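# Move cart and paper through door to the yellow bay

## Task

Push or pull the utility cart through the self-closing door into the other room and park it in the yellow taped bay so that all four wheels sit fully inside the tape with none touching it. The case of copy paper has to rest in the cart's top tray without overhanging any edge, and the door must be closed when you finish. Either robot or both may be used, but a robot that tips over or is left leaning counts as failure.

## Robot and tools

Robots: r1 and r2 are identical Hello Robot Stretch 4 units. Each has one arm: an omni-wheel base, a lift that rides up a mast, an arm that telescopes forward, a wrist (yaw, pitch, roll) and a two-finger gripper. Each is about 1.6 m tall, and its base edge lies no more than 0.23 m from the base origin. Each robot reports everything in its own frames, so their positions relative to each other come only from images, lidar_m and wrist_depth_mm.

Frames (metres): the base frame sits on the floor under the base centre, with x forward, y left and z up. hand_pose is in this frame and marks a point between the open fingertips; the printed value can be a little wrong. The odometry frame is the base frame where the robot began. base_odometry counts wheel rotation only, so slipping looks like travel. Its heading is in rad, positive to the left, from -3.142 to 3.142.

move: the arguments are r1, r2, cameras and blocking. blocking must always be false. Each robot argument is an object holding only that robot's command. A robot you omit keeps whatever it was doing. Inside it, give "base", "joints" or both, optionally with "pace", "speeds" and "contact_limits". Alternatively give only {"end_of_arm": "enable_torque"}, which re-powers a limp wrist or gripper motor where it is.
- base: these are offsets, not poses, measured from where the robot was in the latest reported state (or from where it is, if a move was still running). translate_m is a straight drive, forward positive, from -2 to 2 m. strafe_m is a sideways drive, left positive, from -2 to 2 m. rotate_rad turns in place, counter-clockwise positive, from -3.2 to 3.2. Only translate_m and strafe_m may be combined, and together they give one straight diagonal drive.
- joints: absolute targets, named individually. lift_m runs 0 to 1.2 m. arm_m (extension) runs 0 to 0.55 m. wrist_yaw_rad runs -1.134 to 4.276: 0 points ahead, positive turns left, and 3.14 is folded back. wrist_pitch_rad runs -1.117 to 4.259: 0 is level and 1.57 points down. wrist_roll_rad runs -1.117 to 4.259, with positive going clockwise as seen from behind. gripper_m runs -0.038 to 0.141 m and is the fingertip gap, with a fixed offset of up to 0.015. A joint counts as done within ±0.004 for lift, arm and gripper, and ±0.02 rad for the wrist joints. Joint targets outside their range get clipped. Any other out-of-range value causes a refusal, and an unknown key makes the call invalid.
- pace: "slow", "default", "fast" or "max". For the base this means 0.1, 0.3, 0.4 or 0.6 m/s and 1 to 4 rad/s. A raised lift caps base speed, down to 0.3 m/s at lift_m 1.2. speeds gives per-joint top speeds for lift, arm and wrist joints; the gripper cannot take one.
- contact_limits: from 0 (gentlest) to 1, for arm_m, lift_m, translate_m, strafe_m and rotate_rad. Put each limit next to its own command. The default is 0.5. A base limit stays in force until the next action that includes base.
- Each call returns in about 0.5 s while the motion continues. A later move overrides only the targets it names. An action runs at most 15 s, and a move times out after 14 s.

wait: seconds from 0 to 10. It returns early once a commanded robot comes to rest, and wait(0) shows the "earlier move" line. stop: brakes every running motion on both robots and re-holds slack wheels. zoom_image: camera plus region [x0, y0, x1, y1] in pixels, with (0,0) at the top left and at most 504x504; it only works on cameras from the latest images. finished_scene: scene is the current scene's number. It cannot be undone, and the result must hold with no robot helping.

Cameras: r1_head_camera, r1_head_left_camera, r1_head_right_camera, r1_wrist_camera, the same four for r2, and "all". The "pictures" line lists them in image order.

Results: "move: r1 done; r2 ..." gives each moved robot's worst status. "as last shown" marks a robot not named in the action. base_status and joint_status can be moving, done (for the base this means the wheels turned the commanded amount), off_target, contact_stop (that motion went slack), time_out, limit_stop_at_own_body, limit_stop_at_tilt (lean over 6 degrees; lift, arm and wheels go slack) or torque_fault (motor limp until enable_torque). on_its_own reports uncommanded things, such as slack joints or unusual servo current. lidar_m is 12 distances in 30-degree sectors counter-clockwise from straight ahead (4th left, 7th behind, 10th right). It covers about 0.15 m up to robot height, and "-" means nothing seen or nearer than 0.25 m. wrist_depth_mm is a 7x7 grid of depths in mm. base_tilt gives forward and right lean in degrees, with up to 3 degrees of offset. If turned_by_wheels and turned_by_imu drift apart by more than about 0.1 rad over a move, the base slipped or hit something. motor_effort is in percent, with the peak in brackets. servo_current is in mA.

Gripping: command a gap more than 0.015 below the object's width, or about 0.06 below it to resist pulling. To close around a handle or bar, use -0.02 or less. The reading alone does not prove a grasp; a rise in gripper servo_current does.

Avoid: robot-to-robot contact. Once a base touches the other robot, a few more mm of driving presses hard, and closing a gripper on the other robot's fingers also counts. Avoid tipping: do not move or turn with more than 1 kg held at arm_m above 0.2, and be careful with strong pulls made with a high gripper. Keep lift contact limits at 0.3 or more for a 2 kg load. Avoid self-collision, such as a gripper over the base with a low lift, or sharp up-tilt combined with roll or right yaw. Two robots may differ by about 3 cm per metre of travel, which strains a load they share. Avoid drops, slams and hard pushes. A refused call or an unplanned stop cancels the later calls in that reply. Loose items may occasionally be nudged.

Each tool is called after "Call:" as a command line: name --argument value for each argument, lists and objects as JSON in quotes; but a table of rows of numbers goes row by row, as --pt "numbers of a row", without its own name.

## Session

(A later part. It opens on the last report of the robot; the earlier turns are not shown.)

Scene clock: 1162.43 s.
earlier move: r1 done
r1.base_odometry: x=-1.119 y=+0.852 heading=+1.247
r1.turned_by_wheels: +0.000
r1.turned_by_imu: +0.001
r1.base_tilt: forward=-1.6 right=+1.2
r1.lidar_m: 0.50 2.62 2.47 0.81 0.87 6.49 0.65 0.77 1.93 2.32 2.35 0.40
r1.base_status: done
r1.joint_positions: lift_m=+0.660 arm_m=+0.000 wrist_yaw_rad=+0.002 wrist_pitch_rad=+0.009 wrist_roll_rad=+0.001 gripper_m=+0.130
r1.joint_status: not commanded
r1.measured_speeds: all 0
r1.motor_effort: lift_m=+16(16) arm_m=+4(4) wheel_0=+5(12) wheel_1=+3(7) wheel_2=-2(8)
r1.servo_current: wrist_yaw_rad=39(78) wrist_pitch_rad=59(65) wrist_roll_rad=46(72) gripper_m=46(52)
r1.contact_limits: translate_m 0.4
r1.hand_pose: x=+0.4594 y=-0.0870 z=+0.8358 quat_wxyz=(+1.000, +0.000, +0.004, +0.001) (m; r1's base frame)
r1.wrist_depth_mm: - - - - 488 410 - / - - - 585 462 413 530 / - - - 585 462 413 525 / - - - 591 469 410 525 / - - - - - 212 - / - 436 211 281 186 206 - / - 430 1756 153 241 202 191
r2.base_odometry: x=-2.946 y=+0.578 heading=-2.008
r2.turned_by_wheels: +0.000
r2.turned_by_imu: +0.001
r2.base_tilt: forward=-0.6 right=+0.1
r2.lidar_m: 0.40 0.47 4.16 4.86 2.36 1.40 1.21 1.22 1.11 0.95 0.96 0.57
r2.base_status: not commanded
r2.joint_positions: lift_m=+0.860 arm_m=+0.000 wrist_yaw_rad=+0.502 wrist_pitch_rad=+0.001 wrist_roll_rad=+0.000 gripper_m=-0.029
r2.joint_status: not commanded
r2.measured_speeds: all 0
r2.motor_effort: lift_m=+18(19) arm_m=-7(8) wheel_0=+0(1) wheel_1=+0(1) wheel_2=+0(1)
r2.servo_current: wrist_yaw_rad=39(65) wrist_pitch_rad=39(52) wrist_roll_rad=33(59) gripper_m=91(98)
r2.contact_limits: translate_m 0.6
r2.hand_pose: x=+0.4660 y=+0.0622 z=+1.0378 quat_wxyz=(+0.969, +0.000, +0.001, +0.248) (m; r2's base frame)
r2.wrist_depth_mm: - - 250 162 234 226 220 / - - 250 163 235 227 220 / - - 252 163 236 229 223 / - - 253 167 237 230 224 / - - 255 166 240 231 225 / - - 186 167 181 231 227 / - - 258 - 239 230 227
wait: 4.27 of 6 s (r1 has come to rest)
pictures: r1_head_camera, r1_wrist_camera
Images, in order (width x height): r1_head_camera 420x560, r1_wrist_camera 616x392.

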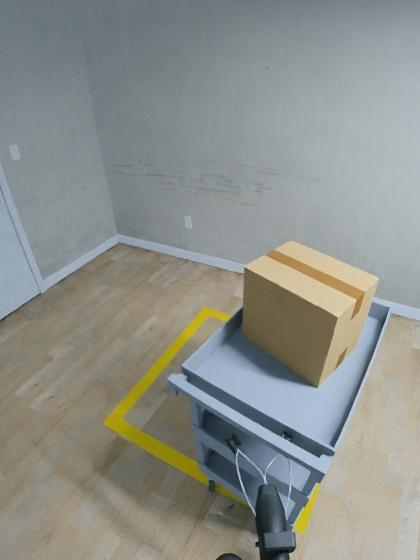

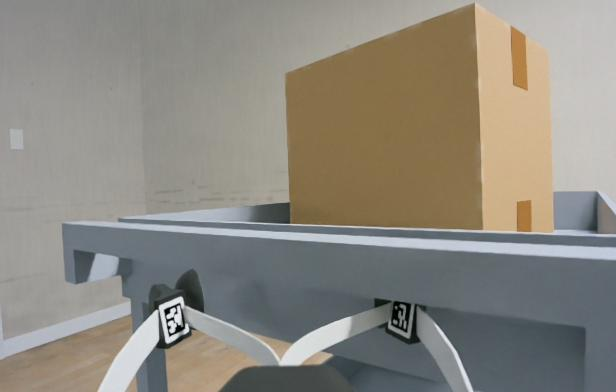

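Call:
move --blocking false --r1 '{"base":{"translate_m":-0.05},"pace":"slow"}' --cameras '[]'

Call:
wait --seconds 3 --cameras '[]'

Call:
move --blocking false --r1 '{"base":{"strafe_m":-0.08},"pace":"slow","contact_limits":{"strafe_m":0.2}}' --cameras '[]'

Call:
wait --seconds 4 --cameras '[]'

Call:
move --blocking false --r1 '{"base":{"translate_m":0.3},"pace":"slow","contact_limits":{"translate_m":0.4}}' --cameras '[]'

Call:
wait --seconds 6 --cameras '["r1_head_camera","r1_wrist_camera"]'

Scene clock: 1183.63 s.
move: r1 moving
r1.base_odometry: x=-1.123 y=+0.841 heading=+1.247
r1.turned_by_wheels: +0.000
r1.turned_by_imu: +0.000
r1.base_tilt: forward=-1.6 right=+1.3
r1.lidar_m: 0.48 2.61 2.49 0.83 0.82 6.47 0.62 0.74 1.88 2.30 2.34 0.39
r1.base_status: translate_m moving
r1.joint_positions: lift_m=+0.660 arm_m=+0.000 wrist_yaw_rad=+0.002 wrist_pitch_rad=+0.009 wrist_roll_rad=+0.001 gripper_m=+0.130
r1.joint_status: not commanded
r1.measured_speeds: translate_m=-0.049 strafe_m=+0.000 rotate_rad=+0.000 lift_m=+0.000 arm_m=+0.000 wrist_yaw_rad=+0.000 wrist_pitch_rad=+0.000 wrist_roll_rad=+0.000
r1.motor_effort: lift_m=+16(16) arm_m=+4(4) wheel_0=-5(6) wheel_1=-3(4) wheel_2=+7(7)
r1.servo_current: wrist_yaw_rad=39(59) wrist_pitch_rad=52(59) wrist_roll_rad=46(59) gripper_m=39(52)
r1.hand_pose: x=+0.4594 y=-0.0870 z=+0.8358 quat_wxyz=(+1.000, +0.000, +0.004, +0.001) (m; r1's base frame)
r1.wrist_depth_mm: - - - - 517 415 - / - - - 591 473 421 - / - - - 603 473 421 - / - - - 603 477 427 512 / - 404 - - - - - / - 439 218 298 189 217 - / - 445 1921 142 247 209 199
r2: as last shown
r2.turned_by_imu: +0.000
r2.base_tilt: forward=-0.6 right=+0.0
r2.lidar_m: 0.39 0.48 4.19 4.85 2.39 1.41 1.19 1.22 1.11 0.96 0.97 0.61
r2.motor_effort: lift_m=+18(18) arm_m=-7(8) wheel_0=+0(0) wheel_1=+0(0) wheel_2=+0(0)
r2.servo_current: wrist_yaw_rad=46(52) wrist_pitch_rad=46(46) wrist_roll_rad=46(59) gripper_m=78(91)
r2.contact_limits: translate_m 0.6
r2.wrist_depth_mm: - - 248 162 234 225 220 / - - 251 162 236 228 221 / - - 252 163 236 228 223 / - - 253 167 236 229 224 / - - 256 167 239 230 225 / - - 186 167 181 231 226 / - - 259 - 240 231 228
pictures: none
No camera images: "cameras" was empty.

Scene clock: 1184.83 s.
earlier move: r1 done
r1.base_odometry: x=-1.135 y=+0.805 heading=+1.247
r1.turned_by_wheels: +0.000
r1.turned_by_imu: +0.000
r1.base_tilt: forward=-1.6 right=+1.3
r1.lidar_m: 0.49 2.62 2.37 0.84 0.90 6.45 0.59 0.70 1.80 2.28 2.43 0.50
r1.base_status: done
r1.joint_positions: lift_m=+0.660 arm_m=+0.000 wrist_yaw_rad=+0.002 wrist_pitch_rad=+0.009 wrist_roll_rad=+0.001 gripper_m=+0.130
r1.joint_status: not commanded
r1.measured_speeds: all 0
r1.motor_effort: lift_m=+16(16) arm_m=+0(4) wheel_0=-4(6) wheel_1=-4(6) wheel_2=+4(7)
r1.servo_current: wrist_yaw_rad=52(65) wrist_pitch_rad=52(65) wrist_roll_rad=46(65) gripper_m=39(52)
r1.hand_pose: x=+0.4594 y=-0.0870 z=+0.8358 quat_wxyz=(+1.000, +0.000, +0.004, +0.001) (m; r1's base frame)
r1.wrist_depth_mm: - - - - - 459 - / - - - 640 500 480 - / - - - 627 504 480 - / - - - 634 504 484 - / - 452 - - - - - / - 211 384 347 195 208 - / - 1808 1921 146 - - -
r2.base_odometry: x=-2.946 y=+0.578 heading=-2.008
r2.turned_by_wheels: +0.000
r2.turned_by_imu: +0.000
r2.base_tilt: forward=-0.7 right=+0.1
r2.lidar_m: 0.40 0.45 4.15 4.85 2.38 1.41 1.24 1.21 1.09 0.94 0.95 0.61
r2.base_status: not commanded
r2.joint_positions: lift_m=+0.860 arm_m=+0.000 wrist_yaw_rad=+0.502 wrist_pitch_rad=+0.001 wrist_roll_rad=+0.000 gripper_m=-0.029
r2.joint_status: not commanded
r2.measured_speeds: all 0
r2.motor_effort: lift_m=+18(18) arm_m=-8(8) wheel_0=+0(1) wheel_1=+0(0) wheel_2=+0(0)
r2.servo_current: wrist_yaw_rad=59(59) wrist_pitch_rad=39(46) wrist_roll_rad=46(59) gripper_m=85(91)
r2.contact_limits: translate_m 0.6
r2.hand_pose: x=+0.4660 y=+0.0622 z=+1.0378 quat_wxyz=(+0.969, +0.000, +0.001, +0.248) (m; r2's base frame)
r2.wrist_depth_mm: - - 249 162 233 226 220 / - - 251 163 234 227 221 / - - 252 164 236 228 224 / - - 253 167 237 229 224 / - - 256 166 238 230 226 / - - 186 167 181 230 226 / - - 258 - 240 231 228
wait: 1.20 of 3 s (r1 has come to rest)
pictures: none
No camera images: "cameras" was empty.

Scene clock: 1185.33 s.
move: r1 moving
r1.base_odometry: x=-1.122 y=+0.801 heading=+1.247
r1.turned_by_wheels: +0.000
r1.turned_by_imu: +0.000
r1.base_tilt: forward=-1.6 right=+1.3
r1.lidar_m: 0.48 2.66 2.37 0.85 0.95 6.46 0.59 0.70 1.81 2.28 2.36 0.49
r1.base_status: strafe_m moving
r1.joint_positions: lift_m=+0.660 arm_m=+0.000 wrist_yaw_rad=+0.002 wrist_pitch_rad=+0.009 wrist_roll_rad=+0.001 gripper_m=+0.130
r1.joint_status: not commanded
r1.measured_speeds: translate_m=+0.000 strafe_m=-0.055 rotate_rad=+0.001 lift_m=+0.000 arm_m=+0.000 wrist_yaw_rad=+0.000 wrist_pitch_rad=+0.000 wrist_roll_rad=+0.000
r1.motor_effort: lift_m=+16(16) arm_m=-2(2) wheel_0=+5(9) wheel_1=-6(8) wheel_2=+0(3)
r1.servo_current: wrist_yaw_rad=59(65) wrist_pitch_rad=52(59) wrist_roll_rad=52(59) gripper_m=39(46)
r1.contact_limits: strafe_m 0.2
r1.hand_pose: x=+0.4594 y=-0.0870 z=+0.8358 quat_wxyz=(+1.000, +0.000, +0.004, +0.001) (m; r1's base frame)
r1.wrist_depth_mm: - - - - - 455 - / - - - 603 488 496 - / - - - 615 492 500 - / - - - 621 500 496 - / - 455 - - - - - / - 466 362 327 191 238 - / - 492 1921 143 - - -
r2: as last shown
r2.base_tilt: forward=-0.6 right=+0.0
r2.lidar_m: 0.41 0.47 4.14 4.84 2.36 1.43 1.21 1.23 1.13 0.93 0.96 0.59
r2.motor_effort: lift_m=+18(18) arm_m=-8(8) wheel_0=+0(1) wheel_1=+0(0) wheel_2=+0(1)
r2.servo_current: wrist_yaw_rad=46(59) wrist_pitch_rad=33(46) wrist_roll_rad=52(59) gripper_m=85(91)
r2.contact_limits: translate_m 0.6
r2.wrist_depth_mm: - - 250 162 235 226 220 / - - 250 163 235 227 221 / - - 252 164 236 228 223 / - - 253 167 237 229 224 / - - 256 166 239 230 225 / - - 185 167 181 231 226 / - - 258 - 240 231 229
pictures: none
No camera images: "cameras" was empty.

Scene clock: 1186.77 s.
earlier move: r1 done
r1.base_odometry: x=-1.060 y=+0.780 heading=+1.248
r1.turned_by_wheels: +0.001
r1.turned_by_imu: +0.001
r1.base_tilt: forward=-1.6 right=+1.3
r1.lidar_m: 0.49 0.62 2.54 0.92 3.76 6.48 0.58 0.73 1.90 2.21 2.35 0.48
r1.base_status: done
r1.joint_positions: lift_m=+0.660 arm_m=+0.000 wrist_yaw_rad=+0.002 wrist_pitch_rad=+0.009 wrist_roll_rad=+0.001 gripper_m=+0.130
r1.joint_status: not commanded
r1.measured_speeds: all 0
r1.motor_effort: lift_m=+16(16) arm_m=-3(4) wheel_0=+7(10) wheel_1=-1(8) wheel_2=+2(3)
r1.servo_current: wrist_yaw_rad=59(65) wrist_pitch_rad=46(65) wrist_roll_rad=65(65) gripper_m=39(46)
r1.contact_limits: strafe_m 0.2
r1.hand_pose: x=+0.4595 y=-0.0868 z=+0.8358 quat_wxyz=(+1.000, +0.000, +0.004, +0.001) (m; r1's base frame)
r1.wrist_depth_mm: - - - - 477 - - / - - - 559 462 525 - / - - - 564 469 554 - / - - - 569 473 544 - / - - - - - 216 - / - 433 211 296 190 257 - / - 1808 1863 143 248 135 -
r2.base_odometry: x=-2.946 y=+0.578 heading=-2.008
r2.turned_by_wheels: +0.000
r2.turned_by_imu: +0.000
r2.base_tilt: forward=-0.7 right=+0.1
r2.lidar_m: 0.39 0.49 4.18 4.84 2.37 1.42 1.18 1.22 1.12 0.95 0.95 0.59
r2.base_status: not commanded
r2.joint_positions: lift_m=+0.860 arm_m=+0.000 wrist_yaw_rad=+0.502 wrist_pitch_rad=+0.001 wrist_roll_rad=+0.000 gripper_m=-0.029
r2.joint_status: not commanded
r2.measured_speeds: all 0
r2.motor_effort: lift_m=+18(18) arm_m=-7(8) wheel_0=+0(1) wheel_1=+0(0) wheel_2=+0(1)
r2.servo_current: wrist_yaw_rad=46(59) wrist_pitch_rad=46(46) wrist_roll_rad=52(65) gripper_m=91(91)
r2.contact_limits: translate_m 0.6
r2.hand_pose: x=+0.4660 y=+0.0622 z=+1.0378 quat_wxyz=(+0.969, +0.000, +0.001, +0.248) (m; r2's base frame)
r2.wrist_depth_mm: - - 249 162 233 226 220 / - - 251 163 235 226 222 / - - 252 163 236 229 224 / - - 252 167 237 229 224 / - - 256 166 238 231 225 / - - 185 167 182 231 227 / - - 258 - 240 229 227
wait: 1.43 of 4 s (r1 has come to rest)
pictures: none
No camera images: "cameras" was empty.

Scene clock: 1187.27 s.
move: r1 moving
r1.base_odometry: x=-1.056 y=+0.792 heading=+1.248
r1.turned_by_wheels: +0.000
r1.turned_by_imu: +0.000
r1.base_tilt: forward=-1.6 right=+1.2
r1.lidar_m: 0.47 0.61 2.56 0.90 0.99 6.48 0.60 0.76 1.94 2.23 2.35 0.48
r1.base_status: translate_m moving
r1.joint_positions: lift_m=+0.660 arm_m=+0.000 wrist_yaw_rad=+0.002 wrist_pitch_rad=+0.009 wrist_roll_rad=+0.001 gripper_m=+0.130
r1.joint_status: not commanded
r1.measured_speeds: translate_m=+0.049 strafe_m=+0.000 rotate_rad=+0.000 lift_m=+0.000 arm_m=+0.000 wrist_yaw_rad=+0.000 wrist_pitch_rad=+0.000 wrist_roll_rad=+0.000
r1.motor_effort: lift_m=+16(16) arm_m=-2(4) wheel_0=+8(11) wheel_1=+3(7) wheel_2=-6(7)
r1.servo_current: wrist_yaw_rad=59(65) wrist_pitch_rad=52(65) wrist_roll_rad=46(65) gripper_m=46(46)
r1.contact_limits: translate_m 0.4
r1.hand_pose: x=+0.4595 y=-0.0868 z=+0.8358 quat_wxyz=(+1.000, +0.000, +0.004, +0.001) (m; r1's base frame)
r1.wrist_depth_mm: - - - - 469 - - / - - - 544 455 544 - / - - - 549 462 539 - / - - - 554 462 512 - / 415 - - - - - - / - 415 211 282 189 179 - / - 1756 1863 141 244 - -
r2: as last shown
r2.base_tilt: forward=-0.7 right=+0.0
r2.lidar_m: 0.40 0.46 4.18 4.83 2.38 1.41 1.19 1.22 1.12 0.96 0.94 0.61
r2.motor_effort: lift_m=+18(19) arm_m=-7(8) wheel_0=+0(0) wheel_1=+0(1) wheel_2=+0(0)
r2.servo_current: wrist_yaw_rad=46(52) wrist_pitch_rad=39(46) wrist_roll_rad=52(59) gripper_m=85(98)
r2.contact_limits: translate_m 0.6
r2.wrist_depth_mm: - - 248 161 233 227 220 / - - 251 163 234 226 221 / - - 252 163 236 229 223 / - - 252 167 236 229 224 / - - 256 166 239 230 226 / - - 186 167 181 231 227 / - - 258 - 240 230 228
pictures: none
No camera images: "cameras" was empty.

Scene clock: 1191.03 s.
earlier move: r1 done
r1.base_odometry: x=-0.964 y=+1.064 heading=+1.248
r1.turned_by_wheels: +0.000
r1.turned_by_imu: -0.001
r1.base_tilt: forward=-1.6 right=+1.3
r1.lidar_m: 0.48 2.59 2.40 1.21 0.98 6.74 0.89 1.12 2.27 2.34 0.48 0.43
r1.base_status: done
r1.joint_positions: lift_m=+0.660 arm_m=+0.000 wrist_yaw_rad=-0.003 wrist_pitch_rad=+0.009 wrist_roll_rad=+0.001 gripper_m=+0.130
r1.joint_status: not commanded
r1.measured_speeds: all 0
r1.motor_effort: lift_m=+16(16) arm_m=+4(4) wheel_0=+3(11) wheel_1=+2(7) wheel_2=-4(10)
r1.servo_current: wrist_yaw_rad=59(72) wrist_pitch_rad=59(65) wrist_roll_rad=52(72) gripper_m=46(52)
r1.contact_limits: translate_m 0.4
r1.hand_pose: x=+0.4590 y=-0.0884 z=+0.8358 quat_wxyz=(+1.000, +0.000, +0.004, -0.002) (m; r1's base frame)
r1.wrist_depth_mm: - - - - 455 410 - / - - - 525 469 413 384 / - - - 535 466 413 484 / - - - 549 477 415 462 / - 303 - - - - - / - 204 179 266 244 203 - / - 1863 1921 145 247 231 218
r2.base_odometry: x=-2.946 y=+0.578 heading=-2.008
r2.turned_by_wheels: +0.000
r2.turned_by_imu: +0.001
r2.base_tilt: forward=-0.7 right=+0.1
r2.lidar_m: 0.40 0.47 4.14 4.86 2.37 1.41 1.24 1.23 1.13 0.96 0.95 0.63
r2.base_status: not commanded
r2.joint_positions: lift_m=+0.860 arm_m=+0.000 wrist_yaw_rad=+0.502 wrist_pitch_rad=+0.001 wrist_roll_rad=+0.000 gripper_m=-0.029
r2.joint_status: not commanded
r2.measured_speeds: all 0
r2.motor_effort: lift_m=+18(19) arm_m=-7(8) wheel_0=+0(1) wheel_1=-1(1) wheel_2=+0(1)
r2.servo_current: wrist_yaw_rad=52(59) wrist_pitch_rad=46(52) wrist_roll_rad=39(65) gripper_m=85(98)
r2.contact_limits: translate_m 0.6
r2.hand_pose: x=+0.4660 y=+0.0622 z=+1.0378 quat_wxyz=(+0.969, +0.000, +0.001, +0.248) (m; r2's base frame)
r2.wrist_depth_mm: - - 250 161 234 226 220 / - - 251 163 235 227 222 / - - 253 163 236 229 223 / - - 254 167 236 229 224 / - - 255 166 238 230 225 / - - 186 167 181 232 227 / - - 259 - 239 230 228
wait: 3.77 of 6 s (r1 has come to rest)
pictures: r1_head_camera, r1_wrist_camera
Images, in order (width x height): r1_head_camera 420x560, r1_wrist_camera 616x392.

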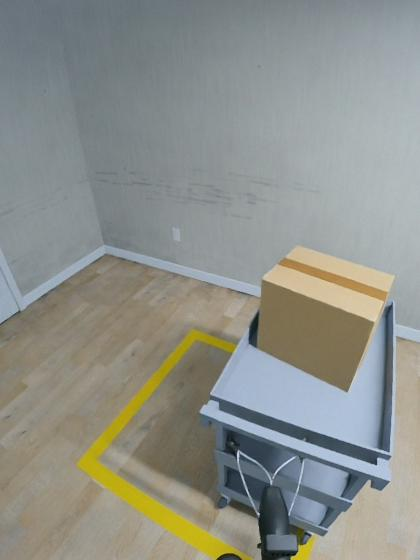

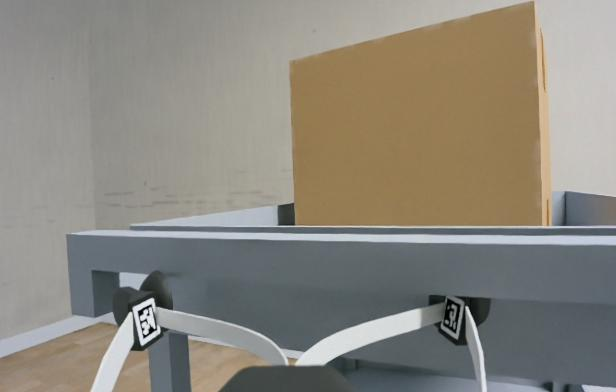

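Call:
zoom_image --camera "r1_head_camera" --region '[60, 300, 420, 560]'

Call:
move --blocking false --cameras '["r1_head_left_camera","r1_head_right_camera"]'

Call:
zoom_image --camera "r1_head_right_camera" --region '[100, 260, 320, 480]'

Call:
zoom_image --camera "r1_head_left_camera" --region '[110, 260, 350, 480]'

Scaled by 1.400 from the camera's 420x560 image, which has a finer 600x800 frame.

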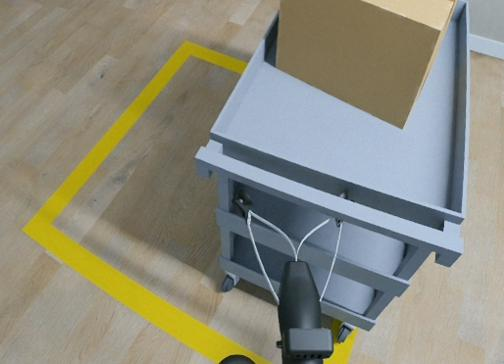

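Scene clock: 1211.90 s.
r1.base_odometry: x=-0.964 y=+1.064 heading=+1.248
r1.turned_by_wheels: +0.000
r1.turned_by_imu: +0.000
r1.base_tilt: forward=-1.6 right=+1.2
r1.lidar_m: 0.49 2.57 2.43 1.22 0.98 6.74 0.88 1.13 2.27 2.34 0.48 0.42
r1.base_status: done
r1.joint_positions: lift_m=+0.660 arm_m=+0.000 wrist_yaw_rad=-0.003 wrist_pitch_rad=+0.009 wrist_roll_rad=+0.001 gripper_m=+0.130
r1.joint_status: not commanded
r1.measured_speeds: all 0
r1.motor_effort: lift_m=+16(16) arm_m=+4(4) wheel_0=+3(11) wheel_1=+2(7) wheel_2=-4(10)
r1.servo_current: wrist_yaw_rad=46(72) wrist_pitch_rad=59(65) wrist_roll_rad=65(72) gripper_m=39(52)
r1.contact_limits: translate_m 0.4
r1.hand_pose: x=+0.4590 y=-0.0884 z=+0.8358 quat_wxyz=(+1.000, +0.000, +0.004, -0.002) (m; r1's base frame)
r1.wrist_depth_mm: - - - - 459 404 - / - - - 525 469 410 387 / - - - 535 469 415 484 / - - - 549 477 415 466 / - 303 - - - - - / - 204 179 267 244 204 - / - 1863 1921 145 249 229 218
r2.base_odometry: x=-2.946 y=+0.578 heading=-2.008
r2.turned_by_wheels: +0.000
r2.turned_by_imu: +0.000
r2.base_tilt: forward=-0.7 right=+0.0
r2.lidar_m: 0.41 0.47 4.18 4.83 2.38 1.41 1.22 1.22 1.10 0.96 0.96 0.63
r2.base_status: not commanded
r2.joint_positions: lift_m=+0.860 arm_m=+0.000 wrist_yaw_rad=+0.502 wrist_pitch_rad=+0.001 wrist_roll_rad=+0.000 gripper_m=-0.029
r2.joint_status: not commanded
r2.measured_speeds: all 0
r2.motor_effort: lift_m=+18(19) arm_m=-7(8) wheel_0=+0(1) wheel_1=+0(1) wheel_2=+0(1)
r2.servo_current: wrist_yaw_rad=46(59) wrist_pitch_rad=39(52) wrist_roll_rad=39(65) gripper_m=85(98)
r2.contact_limits: translate_m 0.6
r2.hand_pose: x=+0.4660 y=+0.0622 z=+1.0378 quat_wxyz=(+0.969, +0.000, +0.001, +0.248) (m; r2's base frame)
r2.wrist_depth_mm: - - 249 162 233 225 220 / - - 251 162 235 226 221 / - - 253 164 237 228 224 / - - 253 167 237 229 224 / - - 255 166 238 231 225 / - - 186 167 181 231 227 / - - 259 - 239 229 228
pictures: r1_head_left_camera, r1_head_right_camera
Images, in order (width x height): r1_head_left_camera 420x672, r1_head_right_camera 420x672.

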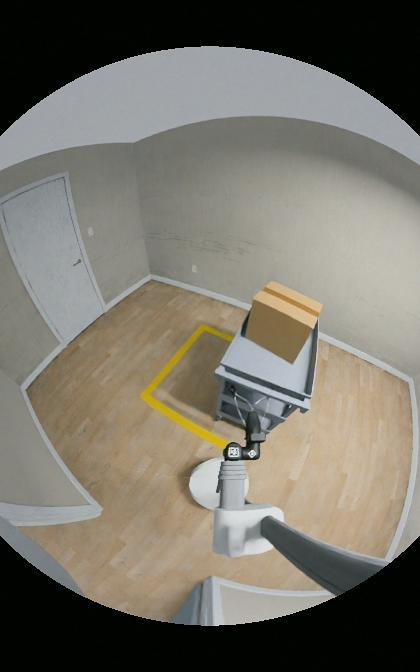

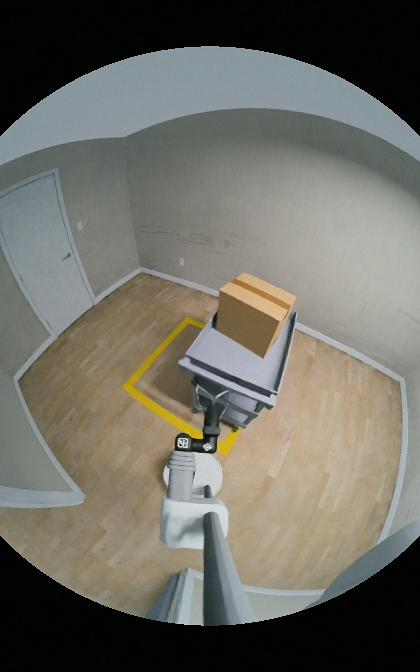

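Scaled by 2.291 from the camera's 420x672 image, which has a finer 600x960 frame.

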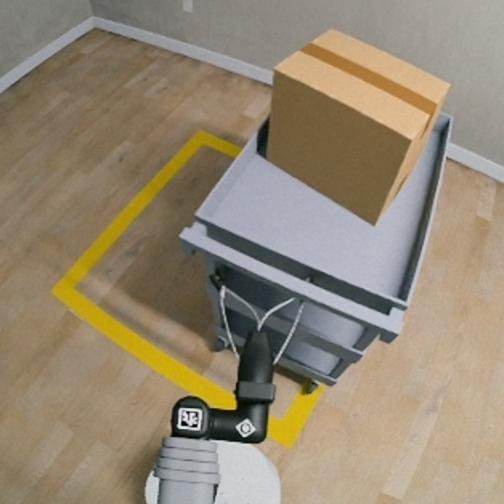

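Scaled by 2.100 from the camera's 420x672 image, which has a finer 600x960 frame.

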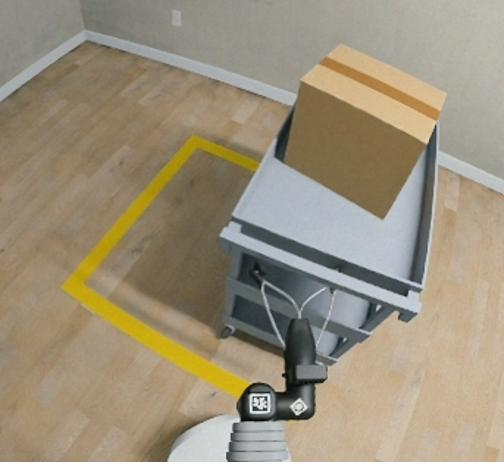

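Call:
move --blocking false --r1 '{"base":{"translate_m":0.22},"pace":"slow","contact_limits":{"translate_m":0.4}}' --cameras '[]'

Call:
wait --seconds 6 --cameras '["r1_head_camera","r1_head_left_camera","r1_head_right_camera"]'

Call:
zoom_image --camera "r1_head_right_camera" --region '[100, 260, 320, 480]'

Call:
zoom_image --camera "r1_head_left_camera" --region '[110, 260, 350, 480]'

Scene clock: 1226.03 s.
move: r1 moving
r1.base_odometry: x=-0.961 y=+1.076 heading=+1.248
r1.turned_by_wheels: +0.000
r1.turned_by_imu: +0.000
r1.base_tilt: forward=-1.6 right=+1.3
r1.lidar_m: 0.47 2.58 2.43 1.22 1.00 6.77 0.88 1.11 2.29 2.37 0.48 0.42
r1.base_status: translate_m moving
r1.joint_positions: lift_m=+0.660 arm_m=+0.000 wrist_yaw_rad=-0.003 wrist_pitch_rad=+0.009 wrist_roll_rad=+0.001 gripper_m=+0.130
r1.joint_status: not commanded
r1.measured_speeds: translate_m=+0.048 strafe_m=+0.000 rotate_rad=+0.000 lift_m=+0.000 arm_m=+0.000 wrist_yaw_rad=+0.000 wrist_pitch_rad=+0.000 wrist_roll_rad=+0.000
r1.motor_effort: lift_m=+16(16) arm_m=+4(4) wheel_0=+4(7) wheel_1=+5(6) wheel_2=-10(10)
r1.servo_current: wrist_yaw_rad=59(59) wrist_pitch_rad=52(59) wrist_roll_rad=52(72) gripper_m=46(52)
r1.contact_limits: translate_m 0.4
r1.hand_pose: x=+0.4590 y=-0.0884 z=+0.8358 quat_wxyz=(+1.000, +0.000, +0.004, -0.002) (m; r1's base frame)
r1.wrist_depth_mm: - - - - 455 407 - / - - - 525 469 413 - / - - - 530 469 410 442 / - - - 549 477 418 421 / - 297 - - - - - / - 211 180 266 244 195 - / - 1808 1808 151 245 229 219
r2: as last shown
r2.base_tilt: forward=-0.7 right=+0.1
r2.lidar_m: 0.41 0.47 4.18 4.85 2.39 1.42 1.21 1.21 1.11 0.95 0.96 0.59
r2.motor_effort: lift_m=+18(18) arm_m=-7(8) wheel_0=+0(1) wheel_1=+0(0) wheel_2=+0(1)
r2.servo_current: wrist_yaw_rad=52(52) wrist_pitch_rad=39(46) wrist_roll_rad=33(52) gripper_m=85(91)
r2.contact_limits: translate_m 0.6
r2.wrist_depth_mm: - - 249 162 234 226 220 / - - 251 163 234 227 221 / - - 252 163 236 228 223 / - - 253 167 237 229 224 / - - 254 165 239 231 225 / - - 186 167 182 232 227 / - - 258 - 240 230 228
pictures: none
No camera images: "cameras" was empty.

Scene clock: 1229.00 s.
earlier move: r1 done
r1.base_odometry: x=-0.895 y=+1.273 heading=+1.248
r1.turned_by_wheels: +0.000
r1.turned_by_imu: -0.001
r1.base_tilt: forward=-1.6 right=+1.3
r1.lidar_m: 0.48 2.42 2.32 1.47 1.11 6.92 1.12 1.39 2.38 2.45 0.45 0.43
r1.base_status: done
r1.joint_positions: lift_m=+0.660 arm_m=+0.000 wrist_yaw_rad=-0.005 wrist_pitch_rad=+0.009 wrist_roll_rad=+0.001 gripper_m=+0.130
r1.joint_status: not commanded
r1.measured_speeds: all 0
r1.motor_effort: lift_m=+16(16) arm_m=+4(4) wheel_0=+3(7) wheel_1=+3(6) wheel_2=-6(12)
r1.servo_current: wrist_yaw_rad=65(78) wrist_pitch_rad=52(65) wrist_roll_rad=46(72) gripper_m=46(52)
r1.contact_limits: translate_m 0.4
r1.hand_pose: x=+0.4588 y=-0.0889 z=+0.8358 quat_wxyz=(+1.000, +0.000, +0.004, -0.003) (m; r1's base frame)
r1.wrist_depth_mm: - - - - 473 430 399 / - - - - 484 433 399 / - - - - 488 439 402 / - - - - 492 442 404 / - - - - - - - / - 210 214 262 243 193 - / - 1863 1756 146 245 228 222
r2.base_odometry: x=-2.946 y=+0.578 heading=-2.008
r2.turned_by_wheels: +0.000
r2.turned_by_imu: +0.000
r2.base_tilt: forward=-0.7 right=+0.0
r2.lidar_m: 0.38 0.46 4.15 4.83 2.36 1.40 1.21 1.21 1.10 0.93 0.97 0.62
r2.base_status: not commanded
r2.joint_positions: lift_m=+0.860 arm_m=+0.000 wrist_yaw_rad=+0.502 wrist_pitch_rad=+0.001 wrist_roll_rad=+0.000 gripper_m=-0.029
r2.joint_status: not commanded
r2.measured_speeds: all 0
r2.motor_effort: lift_m=+18(19) arm_m=-7(8) wheel_0=+0(1) wheel_1=+0(0) wheel_2=+0(1)
r2.servo_current: wrist_yaw_rad=33(59) wrist_pitch_rad=33(52) wrist_roll_rad=46(59) gripper_m=91(98)
r2.contact_limits: translate_m 0.6
r2.hand_pose: x=+0.4660 y=+0.0622 z=+1.0378 quat_wxyz=(+0.969, +0.000, +0.001, +0.248) (m; r2's base frame)
r2.wrist_depth_mm: - - 249 162 232 225 220 / - - 251 163 234 227 222 / - - 253 163 236 228 224 / - - 254 167 237 230 224 / - - 255 166 239 232 226 / - - 186 167 181 231 228 / - - 259 - 239 231 229
wait: 2.97 of 6 s (r1 has come to rest)
pictures: r1_head_camera, r1_head_left_camera, r1_head_right_camera
Images, in order (width x height): r1_head_camera 420x560, r1_head_left_camera 420x672, r1_head_right_camera 420x672.

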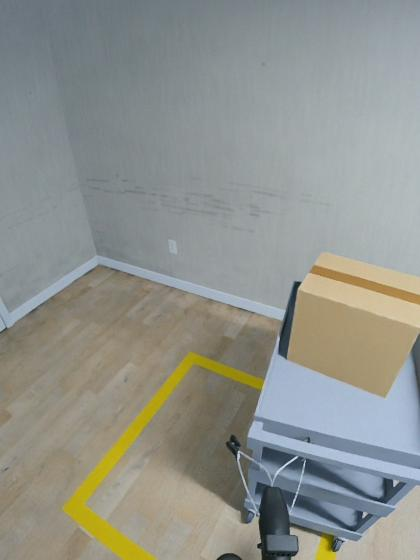

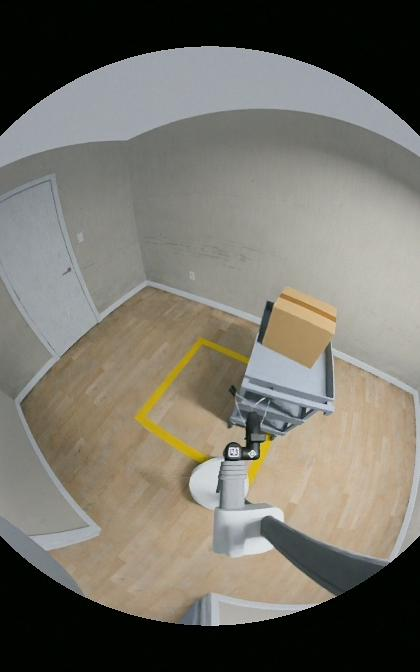

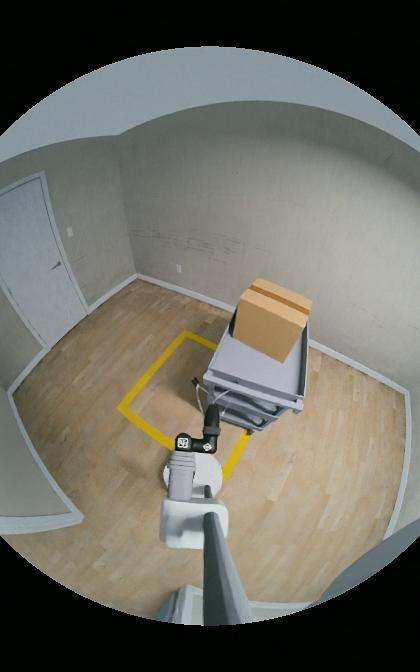

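Scaled by 2.291 from the camera's 420x672 image, which has a finer 600x960 frame.

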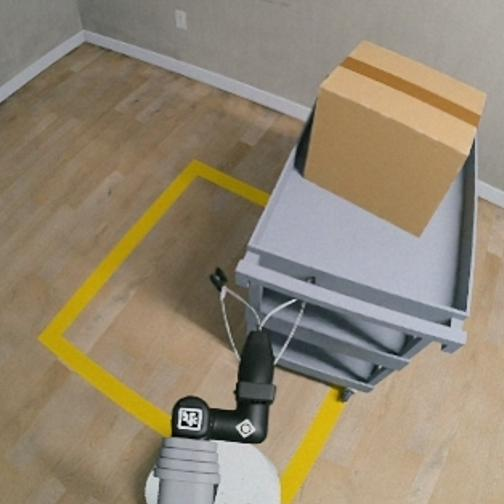

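Scaled by 2.100 from the camera's 420x672 image, which has a finer 600x960 frame.

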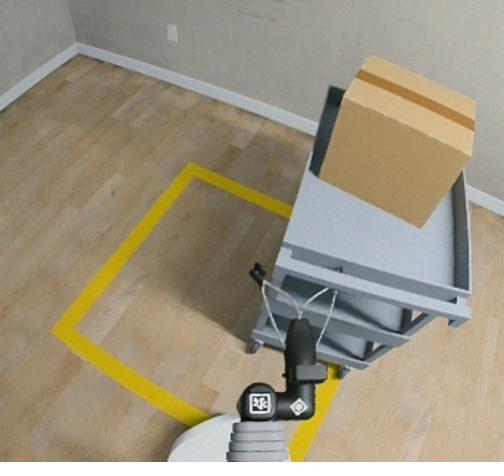

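Call:
move --blocking false --r1 '{"base":{"translate_m":-0.2}}' --cameras '[]'

Call:
wait --seconds 4 --cameras '[]'

Call:
move --blocking false --r1 '{"base":{"strafe_m":-1.1},"contact_limits":{"strafe_m":0.2}}' --cameras '[]'

Call:
wait --seconds 8 --cameras '[]'

Call:
move --blocking false --r1 '{"base":{"translate_m":0.6},"contact_limits":{"translate_m":0.2}}' --cameras '[]'

Call:
wait --seconds 6 --cameras '[]'

Call:
move --blocking false --r1 '{"base":{"rotate_rad":1.127}}' --cameras '[]'

Call:
wait --seconds 5 --cameras '["r1_head_camera","r1_head_left_camera","r1_wrist_camera"]'

Scene clock: 1252.60 s.
move: r1 moving
r1.base_odometry: x=-0.905 y=+1.243 heading=+1.247
r1.turned_by_wheels: +0.000
r1.turned_by_imu: +0.000
r1.base_tilt: forward=-1.6 right=+1.3
r1.lidar_m: 0.44 2.49 2.35 1.43 1.09 6.90 1.09 1.32 2.35 2.42 0.52 0.42
r1.base_status: translate_m moving
r1.joint_positions: lift_m=+0.660 arm_m=+0.000 wrist_yaw_rad=-0.002 wrist_pitch_rad=+0.009 wrist_roll_rad=+0.001 gripper_m=+0.130
r1.joint_status: not commanded
r1.measured_speeds: translate_m=-0.124 strafe_m=+0.000 rotate_rad=-0.004 lift_m=+0.000 arm_m=+0.000 wrist_yaw_rad=+0.003 wrist_pitch_rad=+0.000 wrist_roll_rad=+0.000
r1.motor_effort: lift_m=+16(16) arm_m=+2(4) wheel_0=-9(9) wheel_1=-4(7) wheel_2=+9(10)
r1.servo_current: wrist_yaw_rad=46(59) wrist_pitch_rad=65(65) wrist_roll_rad=59(59) gripper_m=46(46)
r1.hand_pose: x=+0.4591 y=-0.0881 z=+0.8358 quat_wxyz=(+1.000, +0.000, +0.004, -0.001) (m; r1's base frame)
r1.wrist_depth_mm: - - - - - 452 410 / - - - - 500 449 410 / - - - - 508 459 415 / - - - - 508 462 421 / - - - - - - - / - 210 240 267 192 241 236 / - 1921 1983 146 270 242 -
r2: as last shown
r2.lidar_m: 0.40 0.46 4.16 4.86 2.39 1.41 1.21 1.23 1.10 0.94 0.96 0.59
r2.motor_effort: lift_m=+18(18) arm_m=-7(7) wheel_0=+0(1) wheel_1=+0(0) wheel_2=+0(0)
r2.servo_current: wrist_yaw_rad=52(59) wrist_pitch_rad=33(46) wrist_roll_rad=33(59) gripper_m=85(91)
r2.contact_limits: translate_m 0.6
r2.wrist_depth_mm: - - 248 161 233 225 220 / - - 250 163 234 226 221 / - - 253 163 236 227 224 / - - 252 167 238 230 224 / - - 255 166 239 230 224 / - - 186 167 181 231 227 / - - 258 - 238 231 228
pictures: none
No camera images: "cameras" was empty.

Scene clock: 1254.17 s.
earlier move: r1 done
r1.base_odometry: x=-0.958 y=+1.083 heading=+1.247
r1.turned_by_wheels: +0.000
r1.turned_by_imu: +0.000
r1.base_tilt: forward=-1.6 right=+1.3
r1.lidar_m: 0.60 2.56 2.41 1.23 1.00 6.76 0.92 1.13 2.28 2.35 2.07 0.60
r1.base_status: done
r1.joint_positions: lift_m=+0.660 arm_m=+0.000 wrist_yaw_rad=-0.002 wrist_pitch_rad=+0.007 wrist_roll_rad=+0.001 gripper_m=+0.130
r1.joint_status: not commanded
r1.measured_speeds: all 0
r1.motor_effort: lift_m=+16(16) arm_m=-4(4) wheel_0=-2(9) wheel_1=-2(7) wheel_2=+0(10)
r1.servo_current: wrist_yaw_rad=46(65) wrist_pitch_rad=46(65) wrist_roll_rad=52(72) gripper_m=46(46)
r1.hand_pose: x=+0.4591 y=-0.0879 z=+0.8365 quat_wxyz=(+1.000, +0.000, +0.003, -0.001) (m; r1's base frame)
r1.wrist_depth_mm: - - - - - - - / - - - - 661 580 549 / - - - - 661 591 559 / - - - - 661 597 - / - - - 433 - - - / - 211 - 477 210 197 379 / - 1863 1983 142 - - -
r2.base_odometry: x=-2.946 y=+0.578 heading=-2.008
r2.turned_by_wheels: +0.000
r2.turned_by_imu: +0.000
r2.base_tilt: forward=-0.6 right=+0.1
r2.lidar_m: 0.41 0.46 4.18 4.84 2.34 1.40 1.22 1.20 1.13 0.95 0.97 0.60
r2.base_status: not commanded
r2.joint_positions: lift_m=+0.860 arm_m=+0.000 wrist_yaw_rad=+0.502 wrist_pitch_rad=+0.001 wrist_roll_rad=+0.000 gripper_m=-0.029
r2.joint_status: not commanded
r2.measured_speeds: all 0
r2.motor_effort: lift_m=+18(19) arm_m=-7(8) wheel_0=+0(1) wheel_1=+0(0) wheel_2=+0(1)
r2.servo_current: wrist_yaw_rad=52(65) wrist_pitch_rad=33(46) wrist_roll_rad=33(59) gripper_m=85(98)
r2.contact_limits: translate_m 0.6
r2.hand_pose: x=+0.4660 y=+0.0622 z=+1.0378 quat_wxyz=(+0.969, +0.000, +0.001, +0.248) (m; r2's base frame)
r2.wrist_depth_mm: - - 249 161 233 227 221 / - - 250 163 235 227 221 / - - 251 163 236 228 224 / - - 253 167 238 230 224 / - - 254 166 238 231 224 / - - 185 167 181 231 226 / - - 259 - 240 231 228
wait: 1.57 of 4 s (r1 has come to rest)
pictures: none
No camera images: "cameras" was empty.

Scene clock: 1254.67 s.
move: r1 moving
r1.base_odometry: x=-0.924 y=+1.071 heading=+1.247
r1.turned_by_wheels: +0.000
r1.turned_by_imu: +0.000
r1.base_tilt: forward=-1.6 right=+1.2
r1.lidar_m: 0.59 2.61 2.47 1.24 1.04 6.76 0.91 1.16 2.23 2.33 2.05 0.58
r1.base_status: strafe_m moving
r1.joint_positions: lift_m=+0.660 arm_m=+0.000 wrist_yaw_rad=-0.002 wrist_pitch_rad=+0.007 wrist_roll_rad=+0.001 gripper_m=+0.130
r1.joint_status: not commanded
r1.measured_speeds: translate_m=+0.000 strafe_m=-0.140 rotate_rad=+0.001 lift_m=+0.000 arm_m=+0.000 wrist_yaw_rad=+0.000 wrist_pitch_rad=+0.000 wrist_roll_rad=+0.000
r1.motor_effort: lift_m=+16(16) arm_m=-4(4) wheel_0=+9(9) wheel_1=-9(10) wheel_2=+1(1)
r1.servo_current: wrist_yaw_rad=46(65) wrist_pitch_rad=52(59) wrist_roll_rad=52(65) gripper_m=39(46)
r1.contact_limits: strafe_m 0.2
r1.hand_pose: x=+0.4591 y=-0.0879 z=+0.8365 quat_wxyz=(+1.000, +0.000, +0.003, -0.001) (m; r1's base frame)
r1.wrist_depth_mm: - - - - - - - / - - - - 640 574 - / - - - - 654 574 - / - - - - 647 580 - / - - - 455 - - - / - 209 - 473 209 197 370 / - 1863 1921 146 - - -
r2: as last shown
r2.base_tilt: forward=-0.7 right=+0.1
r2.lidar_m: 0.40 0.47 4.18 4.84 2.39 1.41 1.19 1.22 1.11 0.96 0.97 0.59
r2.motor_effort: lift_m=+18(18) arm_m=-7(8) wheel_0=+0(1) wheel_1=+0(0) wheel_2=+0(0)
r2.servo_current: wrist_yaw_rad=46(52) wrist_pitch_rad=39(39) wrist_roll_rad=39(52) gripper_m=85(91)
r2.contact_limits: translate_m 0.6
r2.wrist_depth_mm: - - 249 162 235 226 220 / - - 251 163 233 228 221 / - - 253 163 236 228 223 / - - 253 167 237 229 224 / - - 255 165 238 231 225 / - - 186 167 181 231 226 / - - 259 - 239 231 228
pictures: none
No camera images: "cameras" was empty.

Scene clock: 1259.17 s.
earlier move: r1 done
r1.base_odometry: x=+0.085 y=+0.733 heading=+1.247
r1.turned_by_wheels: +0.000
r1.turned_by_imu: -0.007
r1.base_tilt: forward=-1.6 right=+1.2
r1.lidar_m: 1.49 0.80 0.77 2.05 1.38 1.31 1.34 1.38 1.31 1.33 1.55 1.44
r1.base_status: done
r1.joint_positions: lift_m=+0.660 arm_m=+0.000 wrist_yaw_rad=-0.002 wrist_pitch_rad=+0.007 wrist_roll_rad=+0.001 gripper_m=+0.130
r1.joint_status: not commanded
r1.measured_speeds: all 0
r1.motor_effort: lift_m=+16(16) arm_m=-4(4) wheel_0=+2(12) wheel_1=-1(10) wheel_2=+0(2)
r1.servo_current: wrist_yaw_rad=46(65) wrist_pitch_rad=52(59) wrist_roll_rad=39(65) gripper_m=46(52)
r1.contact_limits: strafe_m 0.2
r1.hand_pose: x=+0.4591 y=-0.0879 z=+0.8365 quat_wxyz=(+1.000, +0.000, +0.003, -0.001) (m; r1's base frame)
r1.wrist_depth_mm: - - - - - - - / - - - - - - - / - - - - - - - / - - - - - - - / - - - - - - - / - 195 - - 189 189 - / - - - 142 - - -
r2.base_odometry: x=-2.946 y=+0.578 heading=-2.008
r2.turned_by_wheels: +0.000
r2.turned_by_imu: +0.001
r2.base_tilt: forward=-0.6 right=+0.1
r2.lidar_m: 0.42 0.48 4.19 4.85 2.37 1.38 1.21 1.24 1.09 0.95 0.97 0.59
r2.base_status: not commanded
r2.joint_positions: lift_m=+0.860 arm_m=+0.000 wrist_yaw_rad=+0.502 wrist_pitch_rad=+0.001 wrist_roll_rad=+0.000 gripper_m=-0.029
r2.joint_status: not commanded
r2.measured_speeds: all 0
r2.motor_effort: lift_m=+18(19) arm_m=-7(8) wheel_0=+0(1) wheel_1=+0(1) wheel_2=+0(1)
r2.servo_current: wrist_yaw_rad=39(72) wrist_pitch_rad=46(52) wrist_roll_rad=52(65) gripper_m=85(98)
r2.contact_limits: translate_m 0.6
r2.hand_pose: x=+0.4660 y=+0.0622 z=+1.0378 quat_wxyz=(+0.969, +0.000, +0.001, +0.248) (m; r2's base frame)
r2.wrist_depth_mm: - - 250 162 233 225 220 / - - 251 163 235 227 221 / - - 253 163 236 228 224 / - - 253 167 237 230 224 / - - 255 166 239 231 227 / - - 186 167 181 232 227 / - - 258 - 239 231 228
wait: 4.50 of 8 s (r1 has come to rest)
pictures: none
No camera images: "cameras" was empty.

Scene clock: 1259.67 s.
move: r1 moving
r1.base_odometry: x=+0.095 y=+0.763 heading=+1.248
r1.turned_by_wheels: +0.000
r1.turned_by_imu: +0.000
r1.base_tilt: forward=-1.6 right=+1.3
r1.lidar_m: 1.46 0.79 0.74 2.07 1.40 1.34 1.36 1.40 1.32 1.36 1.52 1.42
r1.base_status: translate_m moving
r1.joint_positions: lift_m=+0.660 arm_m=+0.000 wrist_yaw_rad=-0.002 wrist_pitch_rad=+0.007 wrist_roll_rad=+0.001 gripper_m=+0.130
r1.joint_status: not commanded
r1.measured_speeds: translate_m=+0.122 strafe_m=+0.001 rotate_rad=-0.001 lift_m=+0.000 arm_m=+0.000 wrist_yaw_rad=+0.000 wrist_pitch_rad=+0.000 wrist_roll_rad=+0.000
r1.motor_effort: lift_m=+16(16) arm_m=-3(4) wheel_0=+7(9) wheel_1=+4(7) wheel_2=-8(9)
r1.servo_current: wrist_yaw_rad=39(59) wrist_pitch_rad=52(59) wrist_roll_rad=52(59) gripper_m=39(46)
r1.contact_limits: translate_m 0.2
r1.hand_pose: x=+0.4591 y=-0.0879 z=+0.8365 quat_wxyz=(+1.000, +0.000, +0.003, -0.001) (m; r1's base frame)
r1.wrist_depth_mm: - - - - - - - / - - - - - - - / - - - - - - - / - - - - - - - / - - - - - - - / - 193 - - 189 188 - / - - - 142 - - -
r2: as last shown
r2.turned_by_imu: +0.000
r2.base_tilt: forward=-0.7 right=+0.1
r2.lidar_m: 0.40 0.45 4.15 4.85 2.37 1.43 1.22 1.22 1.09 0.96 0.96 0.61
r2.motor_effort: lift_m=+18(19) arm_m=-8(8) wheel_0=+0(0) wheel_1=+0(0) wheel_2=+0(1)
r2.servo_current: wrist_yaw_rad=39(59) wrist_pitch_rad=39(46) wrist_roll_rad=52(52) gripper_m=85(91)
r2.contact_limits: translate_m 0.6
r2.wrist_depth_mm: - - 249 162 234 226 220 / - - 251 163 235 226 221 / - - 251 163 236 228 223 / - - 255 167 237 229 224 / - - 255 166 239 230 225 / - - 186 167 181 231 227 / - - 259 - 240 231 228
pictures: none
No camera images: "cameras" was empty.

Scene clock: 1262.67 s.
earlier move: r1 done
r1.base_odometry: x=+0.275 y=+1.302 heading=+1.248
r1.turned_by_wheels: +0.000
r1.turned_by_imu: +0.000
r1.base_tilt: forward=-1.6 right=+1.3
r1.lidar_m: 0.95 0.60 0.52 0.52 2.28 1.83 1.92 1.71 1.58 1.42 0.99 0.92
r1.base_status: done
r1.joint_positions: lift_m=+0.660 arm_m=+0.000 wrist_yaw_rad=-0.002 wrist_pitch_rad=+0.007 wrist_roll_rad=+0.001 gripper_m=+0.130
r1.joint_status: not commanded
r1.measured_speeds: all 0
r1.motor_effort: lift_m=+16(16) arm_m=-4(4) wheel_0=+3(9) wheel_1=+0(7) wheel_2=+1(10)
r1.servo_current: wrist_yaw_rad=46(72) wrist_pitch_rad=52(59) wrist_roll_rad=46(72) gripper_m=39(52)
r1.contact_limits: translate_m 0.2
r1.hand_pose: x=+0.4591 y=-0.0879 z=+0.8365 quat_wxyz=(+1.000, +0.000, +0.003, -0.001) (m; r1's base frame)
r1.wrist_depth_mm: - - - - - - 564 / - - - - - - 564 / - - - - - - 569 / - - - - - - 574 / - - - - - - 569 / - 193 - - 189 189 - / - - - 142 - - -
r2.base_odometry: x=-2.946 y=+0.578 heading=-2.008
r2.turned_by_wheels: +0.000
r2.turned_by_imu: +0.000
r2.base_tilt: forward=-0.7 right=+0.1
r2.lidar_m: 0.41 0.46 4.19 4.83 2.33 1.41 1.20 1.21 1.09 0.94 0.96 0.61
r2.base_status: not commanded
r2.joint_positions: lift_m=+0.860 arm_m=+0.000 wrist_yaw_rad=+0.502 wrist_pitch_rad=+0.001 wrist_roll_rad=+0.000 gripper_m=-0.029
r2.joint_status: not commanded
r2.measured_speeds: all 0
r2.motor_effort: lift_m=+18(19) arm_m=-7(8) wheel_0=+0(1) wheel_1=+0(0) wheel_2=+0(1)
r2.servo_current: wrist_yaw_rad=52(59) wrist_pitch_rad=46(46) wrist_roll_rad=52(59) gripper_m=91(98)
r2.contact_limits: translate_m 0.6
r2.hand_pose: x=+0.4660 y=+0.0622 z=+1.0378 quat_wxyz=(+0.969, +0.000, +0.001, +0.248) (m; r2's base frame)
r2.wrist_depth_mm: - - 249 161 233 225 220 / - - 251 162 235 227 222 / - - 252 163 236 228 224 / - - 253 167 238 230 224 / - - 256 166 239 230 225 / - - 186 167 181 232 227 / - - 258 - 239 231 229
wait: 3.00 of 6 s (r1 has come to rest)
pictures: none
No camera images: "cameras" was empty.

Scene clock: 1263.17 s.
move: r1 moving
r1.base_odometry: x=+0.275 y=+1.302 heading=+1.500
r1.turned_by_wheels: +0.252
r1.turned_by_imu: +0.253
r1.base_tilt: forward=-1.6 right=+1.3
r1.lidar_m: 1.05 0.54 0.51 0.57 1.83 1.83 1.92 1.61 1.58 1.10 0.93 0.91
r1.base_status: rotate_rad moving
r1.joint_positions: lift_m=+0.660 arm_m=+0.000 wrist_yaw_rad=-0.002 wrist_pitch_rad=+0.007 wrist_roll_rad=+0.001 gripper_m=+0.130
r1.joint_status: not commanded
r1.measured_speeds: translate_m=+0.000 strafe_m=-0.001 rotate_rad=+0.975 lift_m=+0.000 arm_m=+0.000 wrist_yaw_rad=+0.000 wrist_pitch_rad=+0.000 wrist_roll_rad=+0.000
r1.motor_effort: lift_m=+16(16) arm_m=-4(4) wheel_0=-9(10) wheel_1=-7(8) wheel_2=-7(8)
r1.servo_current: wrist_yaw_rad=52(65) wrist_pitch_rad=52(52) wrist_roll_rad=46(59) gripper_m=39(46)
r1.hand_pose: x=+0.4591 y=-0.0879 z=+0.8365 quat_wxyz=(+1.000, +0.000, +0.003, -0.001) (m; r1's base frame)
r1.wrist_depth_mm: - - - - - - 564 / - - - - - - 569 / - - - - - - 585 / - - - - - - - / - - - - - - - / - 193 - - 189 189 - / - - - 141 - - -
r2: as last shown
r2.base_tilt: forward=-0.6 right=+0.1
r2.lidar_m: 0.41 0.46 4.15 4.83 2.37 1.43 1.20 1.23 1.12 0.96 0.95 0.59
r2.motor_effort: lift_m=+18(18) arm_m=-7(7) wheel_0=+0(1) wheel_1=+0(0) wheel_2=+0(0)
r2.servo_current: wrist_yaw_rad=46(52) wrist_pitch_rad=39(46) wrist_roll_rad=39(59) gripper_m=91(91)
r2.contact_limits: translate_m 0.6
r2.wrist_depth_mm: - - 249 162 234 226 220 / - - 251 163 235 227 221 / - - 253 164 236 228 223 / - - 252 167 237 230 223 / - - 255 166 239 229 225 / - - 186 167 181 231 227 / - - 258 - 239 230 228
pictures: none
No camera images: "cameras" was empty.

Scene clock: 1264.47 s.
earlier move: r1 done
r1.base_odometry: x=+0.275 y=+1.302 heading=+2.375
r1.turned_by_wheels: +0.875
r1.turned_by_imu: +0.879
r1.base_tilt: forward=-1.6 right=+1.3
r1.lidar_m: 0.51 0.53 2.25 1.83 1.94 1.64 1.57 1.32 0.96 0.93 0.99 0.57
r1.base_status: done
r1.joint_positions: lift_m=+0.660 arm_m=+0.000 wrist_yaw_rad=-0.002 wrist_pitch_rad=+0.006 wrist_roll_rad=+0.001 gripper_m=+0.130
r1.joint_status: not commanded
r1.measured_speeds: all 0
r1.motor_effort: lift_m=+16(16) arm_m=-4(4) wheel_0=-1(10) wheel_1=-3(10) wheel_2=+1(8)
r1.servo_current: wrist_yaw_rad=52(78) wrist_pitch_rad=52(59) wrist_roll_rad=39(59) gripper_m=39(46)
r1.hand_pose: x=+0.4592 y=-0.0879 z=+0.8366 quat_wxyz=(+1.000, +0.000, +0.003, -0.001) (m; r1's base frame)
r1.wrist_depth_mm: - - 404 397 - - - / - 413 402 397 - - - / - 415 402 397 - - - / - 415 407 397 - - - / - - - - - - - / - 195 185 330 194 200 - / - - - 146 1863 1708 -
r2.base_odometry: x=-2.946 y=+0.578 heading=-2.008
r2.turned_by_wheels: +0.000
r2.turned_by_imu: +0.000
r2.base_tilt: forward=-0.7 right=+0.1
r2.lidar_m: 0.38 0.47 4.18 4.83 2.37 1.41 1.21 1.22 1.11 0.96 0.96 0.60
r2.base_status: not commanded
r2.joint_positions: lift_m=+0.860 arm_m=+0.000 wrist_yaw_rad=+0.502 wrist_pitch_rad=+0.001 wrist_roll_rad=+0.000 gripper_m=-0.029
r2.joint_status: not commanded
r2.measured_speeds: all 0
r2.motor_effort: lift_m=+18(18) arm_m=-7(8) wheel_0=-1(1) wheel_1=+1(1) wheel_2=+0(0)
r2.servo_current: wrist_yaw_rad=52(52) wrist_pitch_rad=39(52) wrist_roll_rad=46(65) gripper_m=91(91)
r2.contact_limits: translate_m 0.6
r2.hand_pose: x=+0.4660 y=+0.0622 z=+1.0378 quat_wxyz=(+0.969, +0.000, +0.001, +0.248) (m; r2's base frame)
r2.wrist_depth_mm: - - 247 161 233 226 220 / - - 250 163 234 226 221 / - - 252 163 236 229 223 / - - 253 167 236 229 224 / - - 255 166 238 230 226 / - - 186 167 181 231 227 / - - 258 - 239 230 228
wait: 1.30 of 5 s (r1 has come to rest)
pictures: r1_head_camera, r1_head_left_camera, r1_wrist_camera
Images, in order (width x height): r1_head_camera 420x560, r1_head_left_camera 420x672, r1_wrist_camera 616x392.

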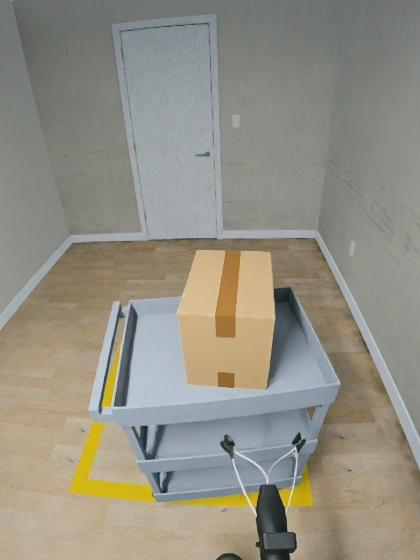

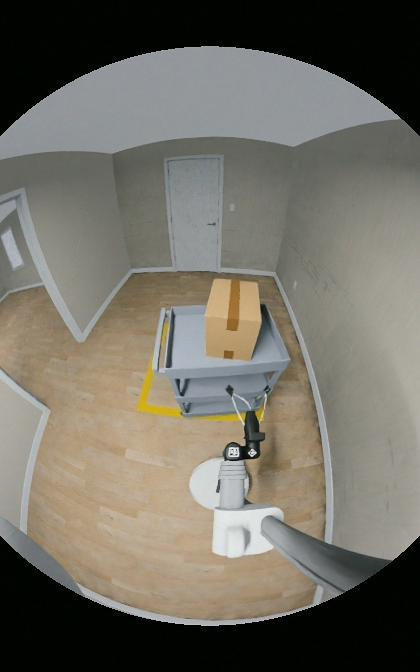

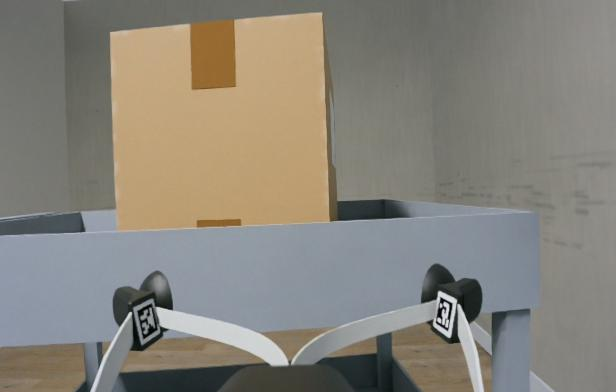

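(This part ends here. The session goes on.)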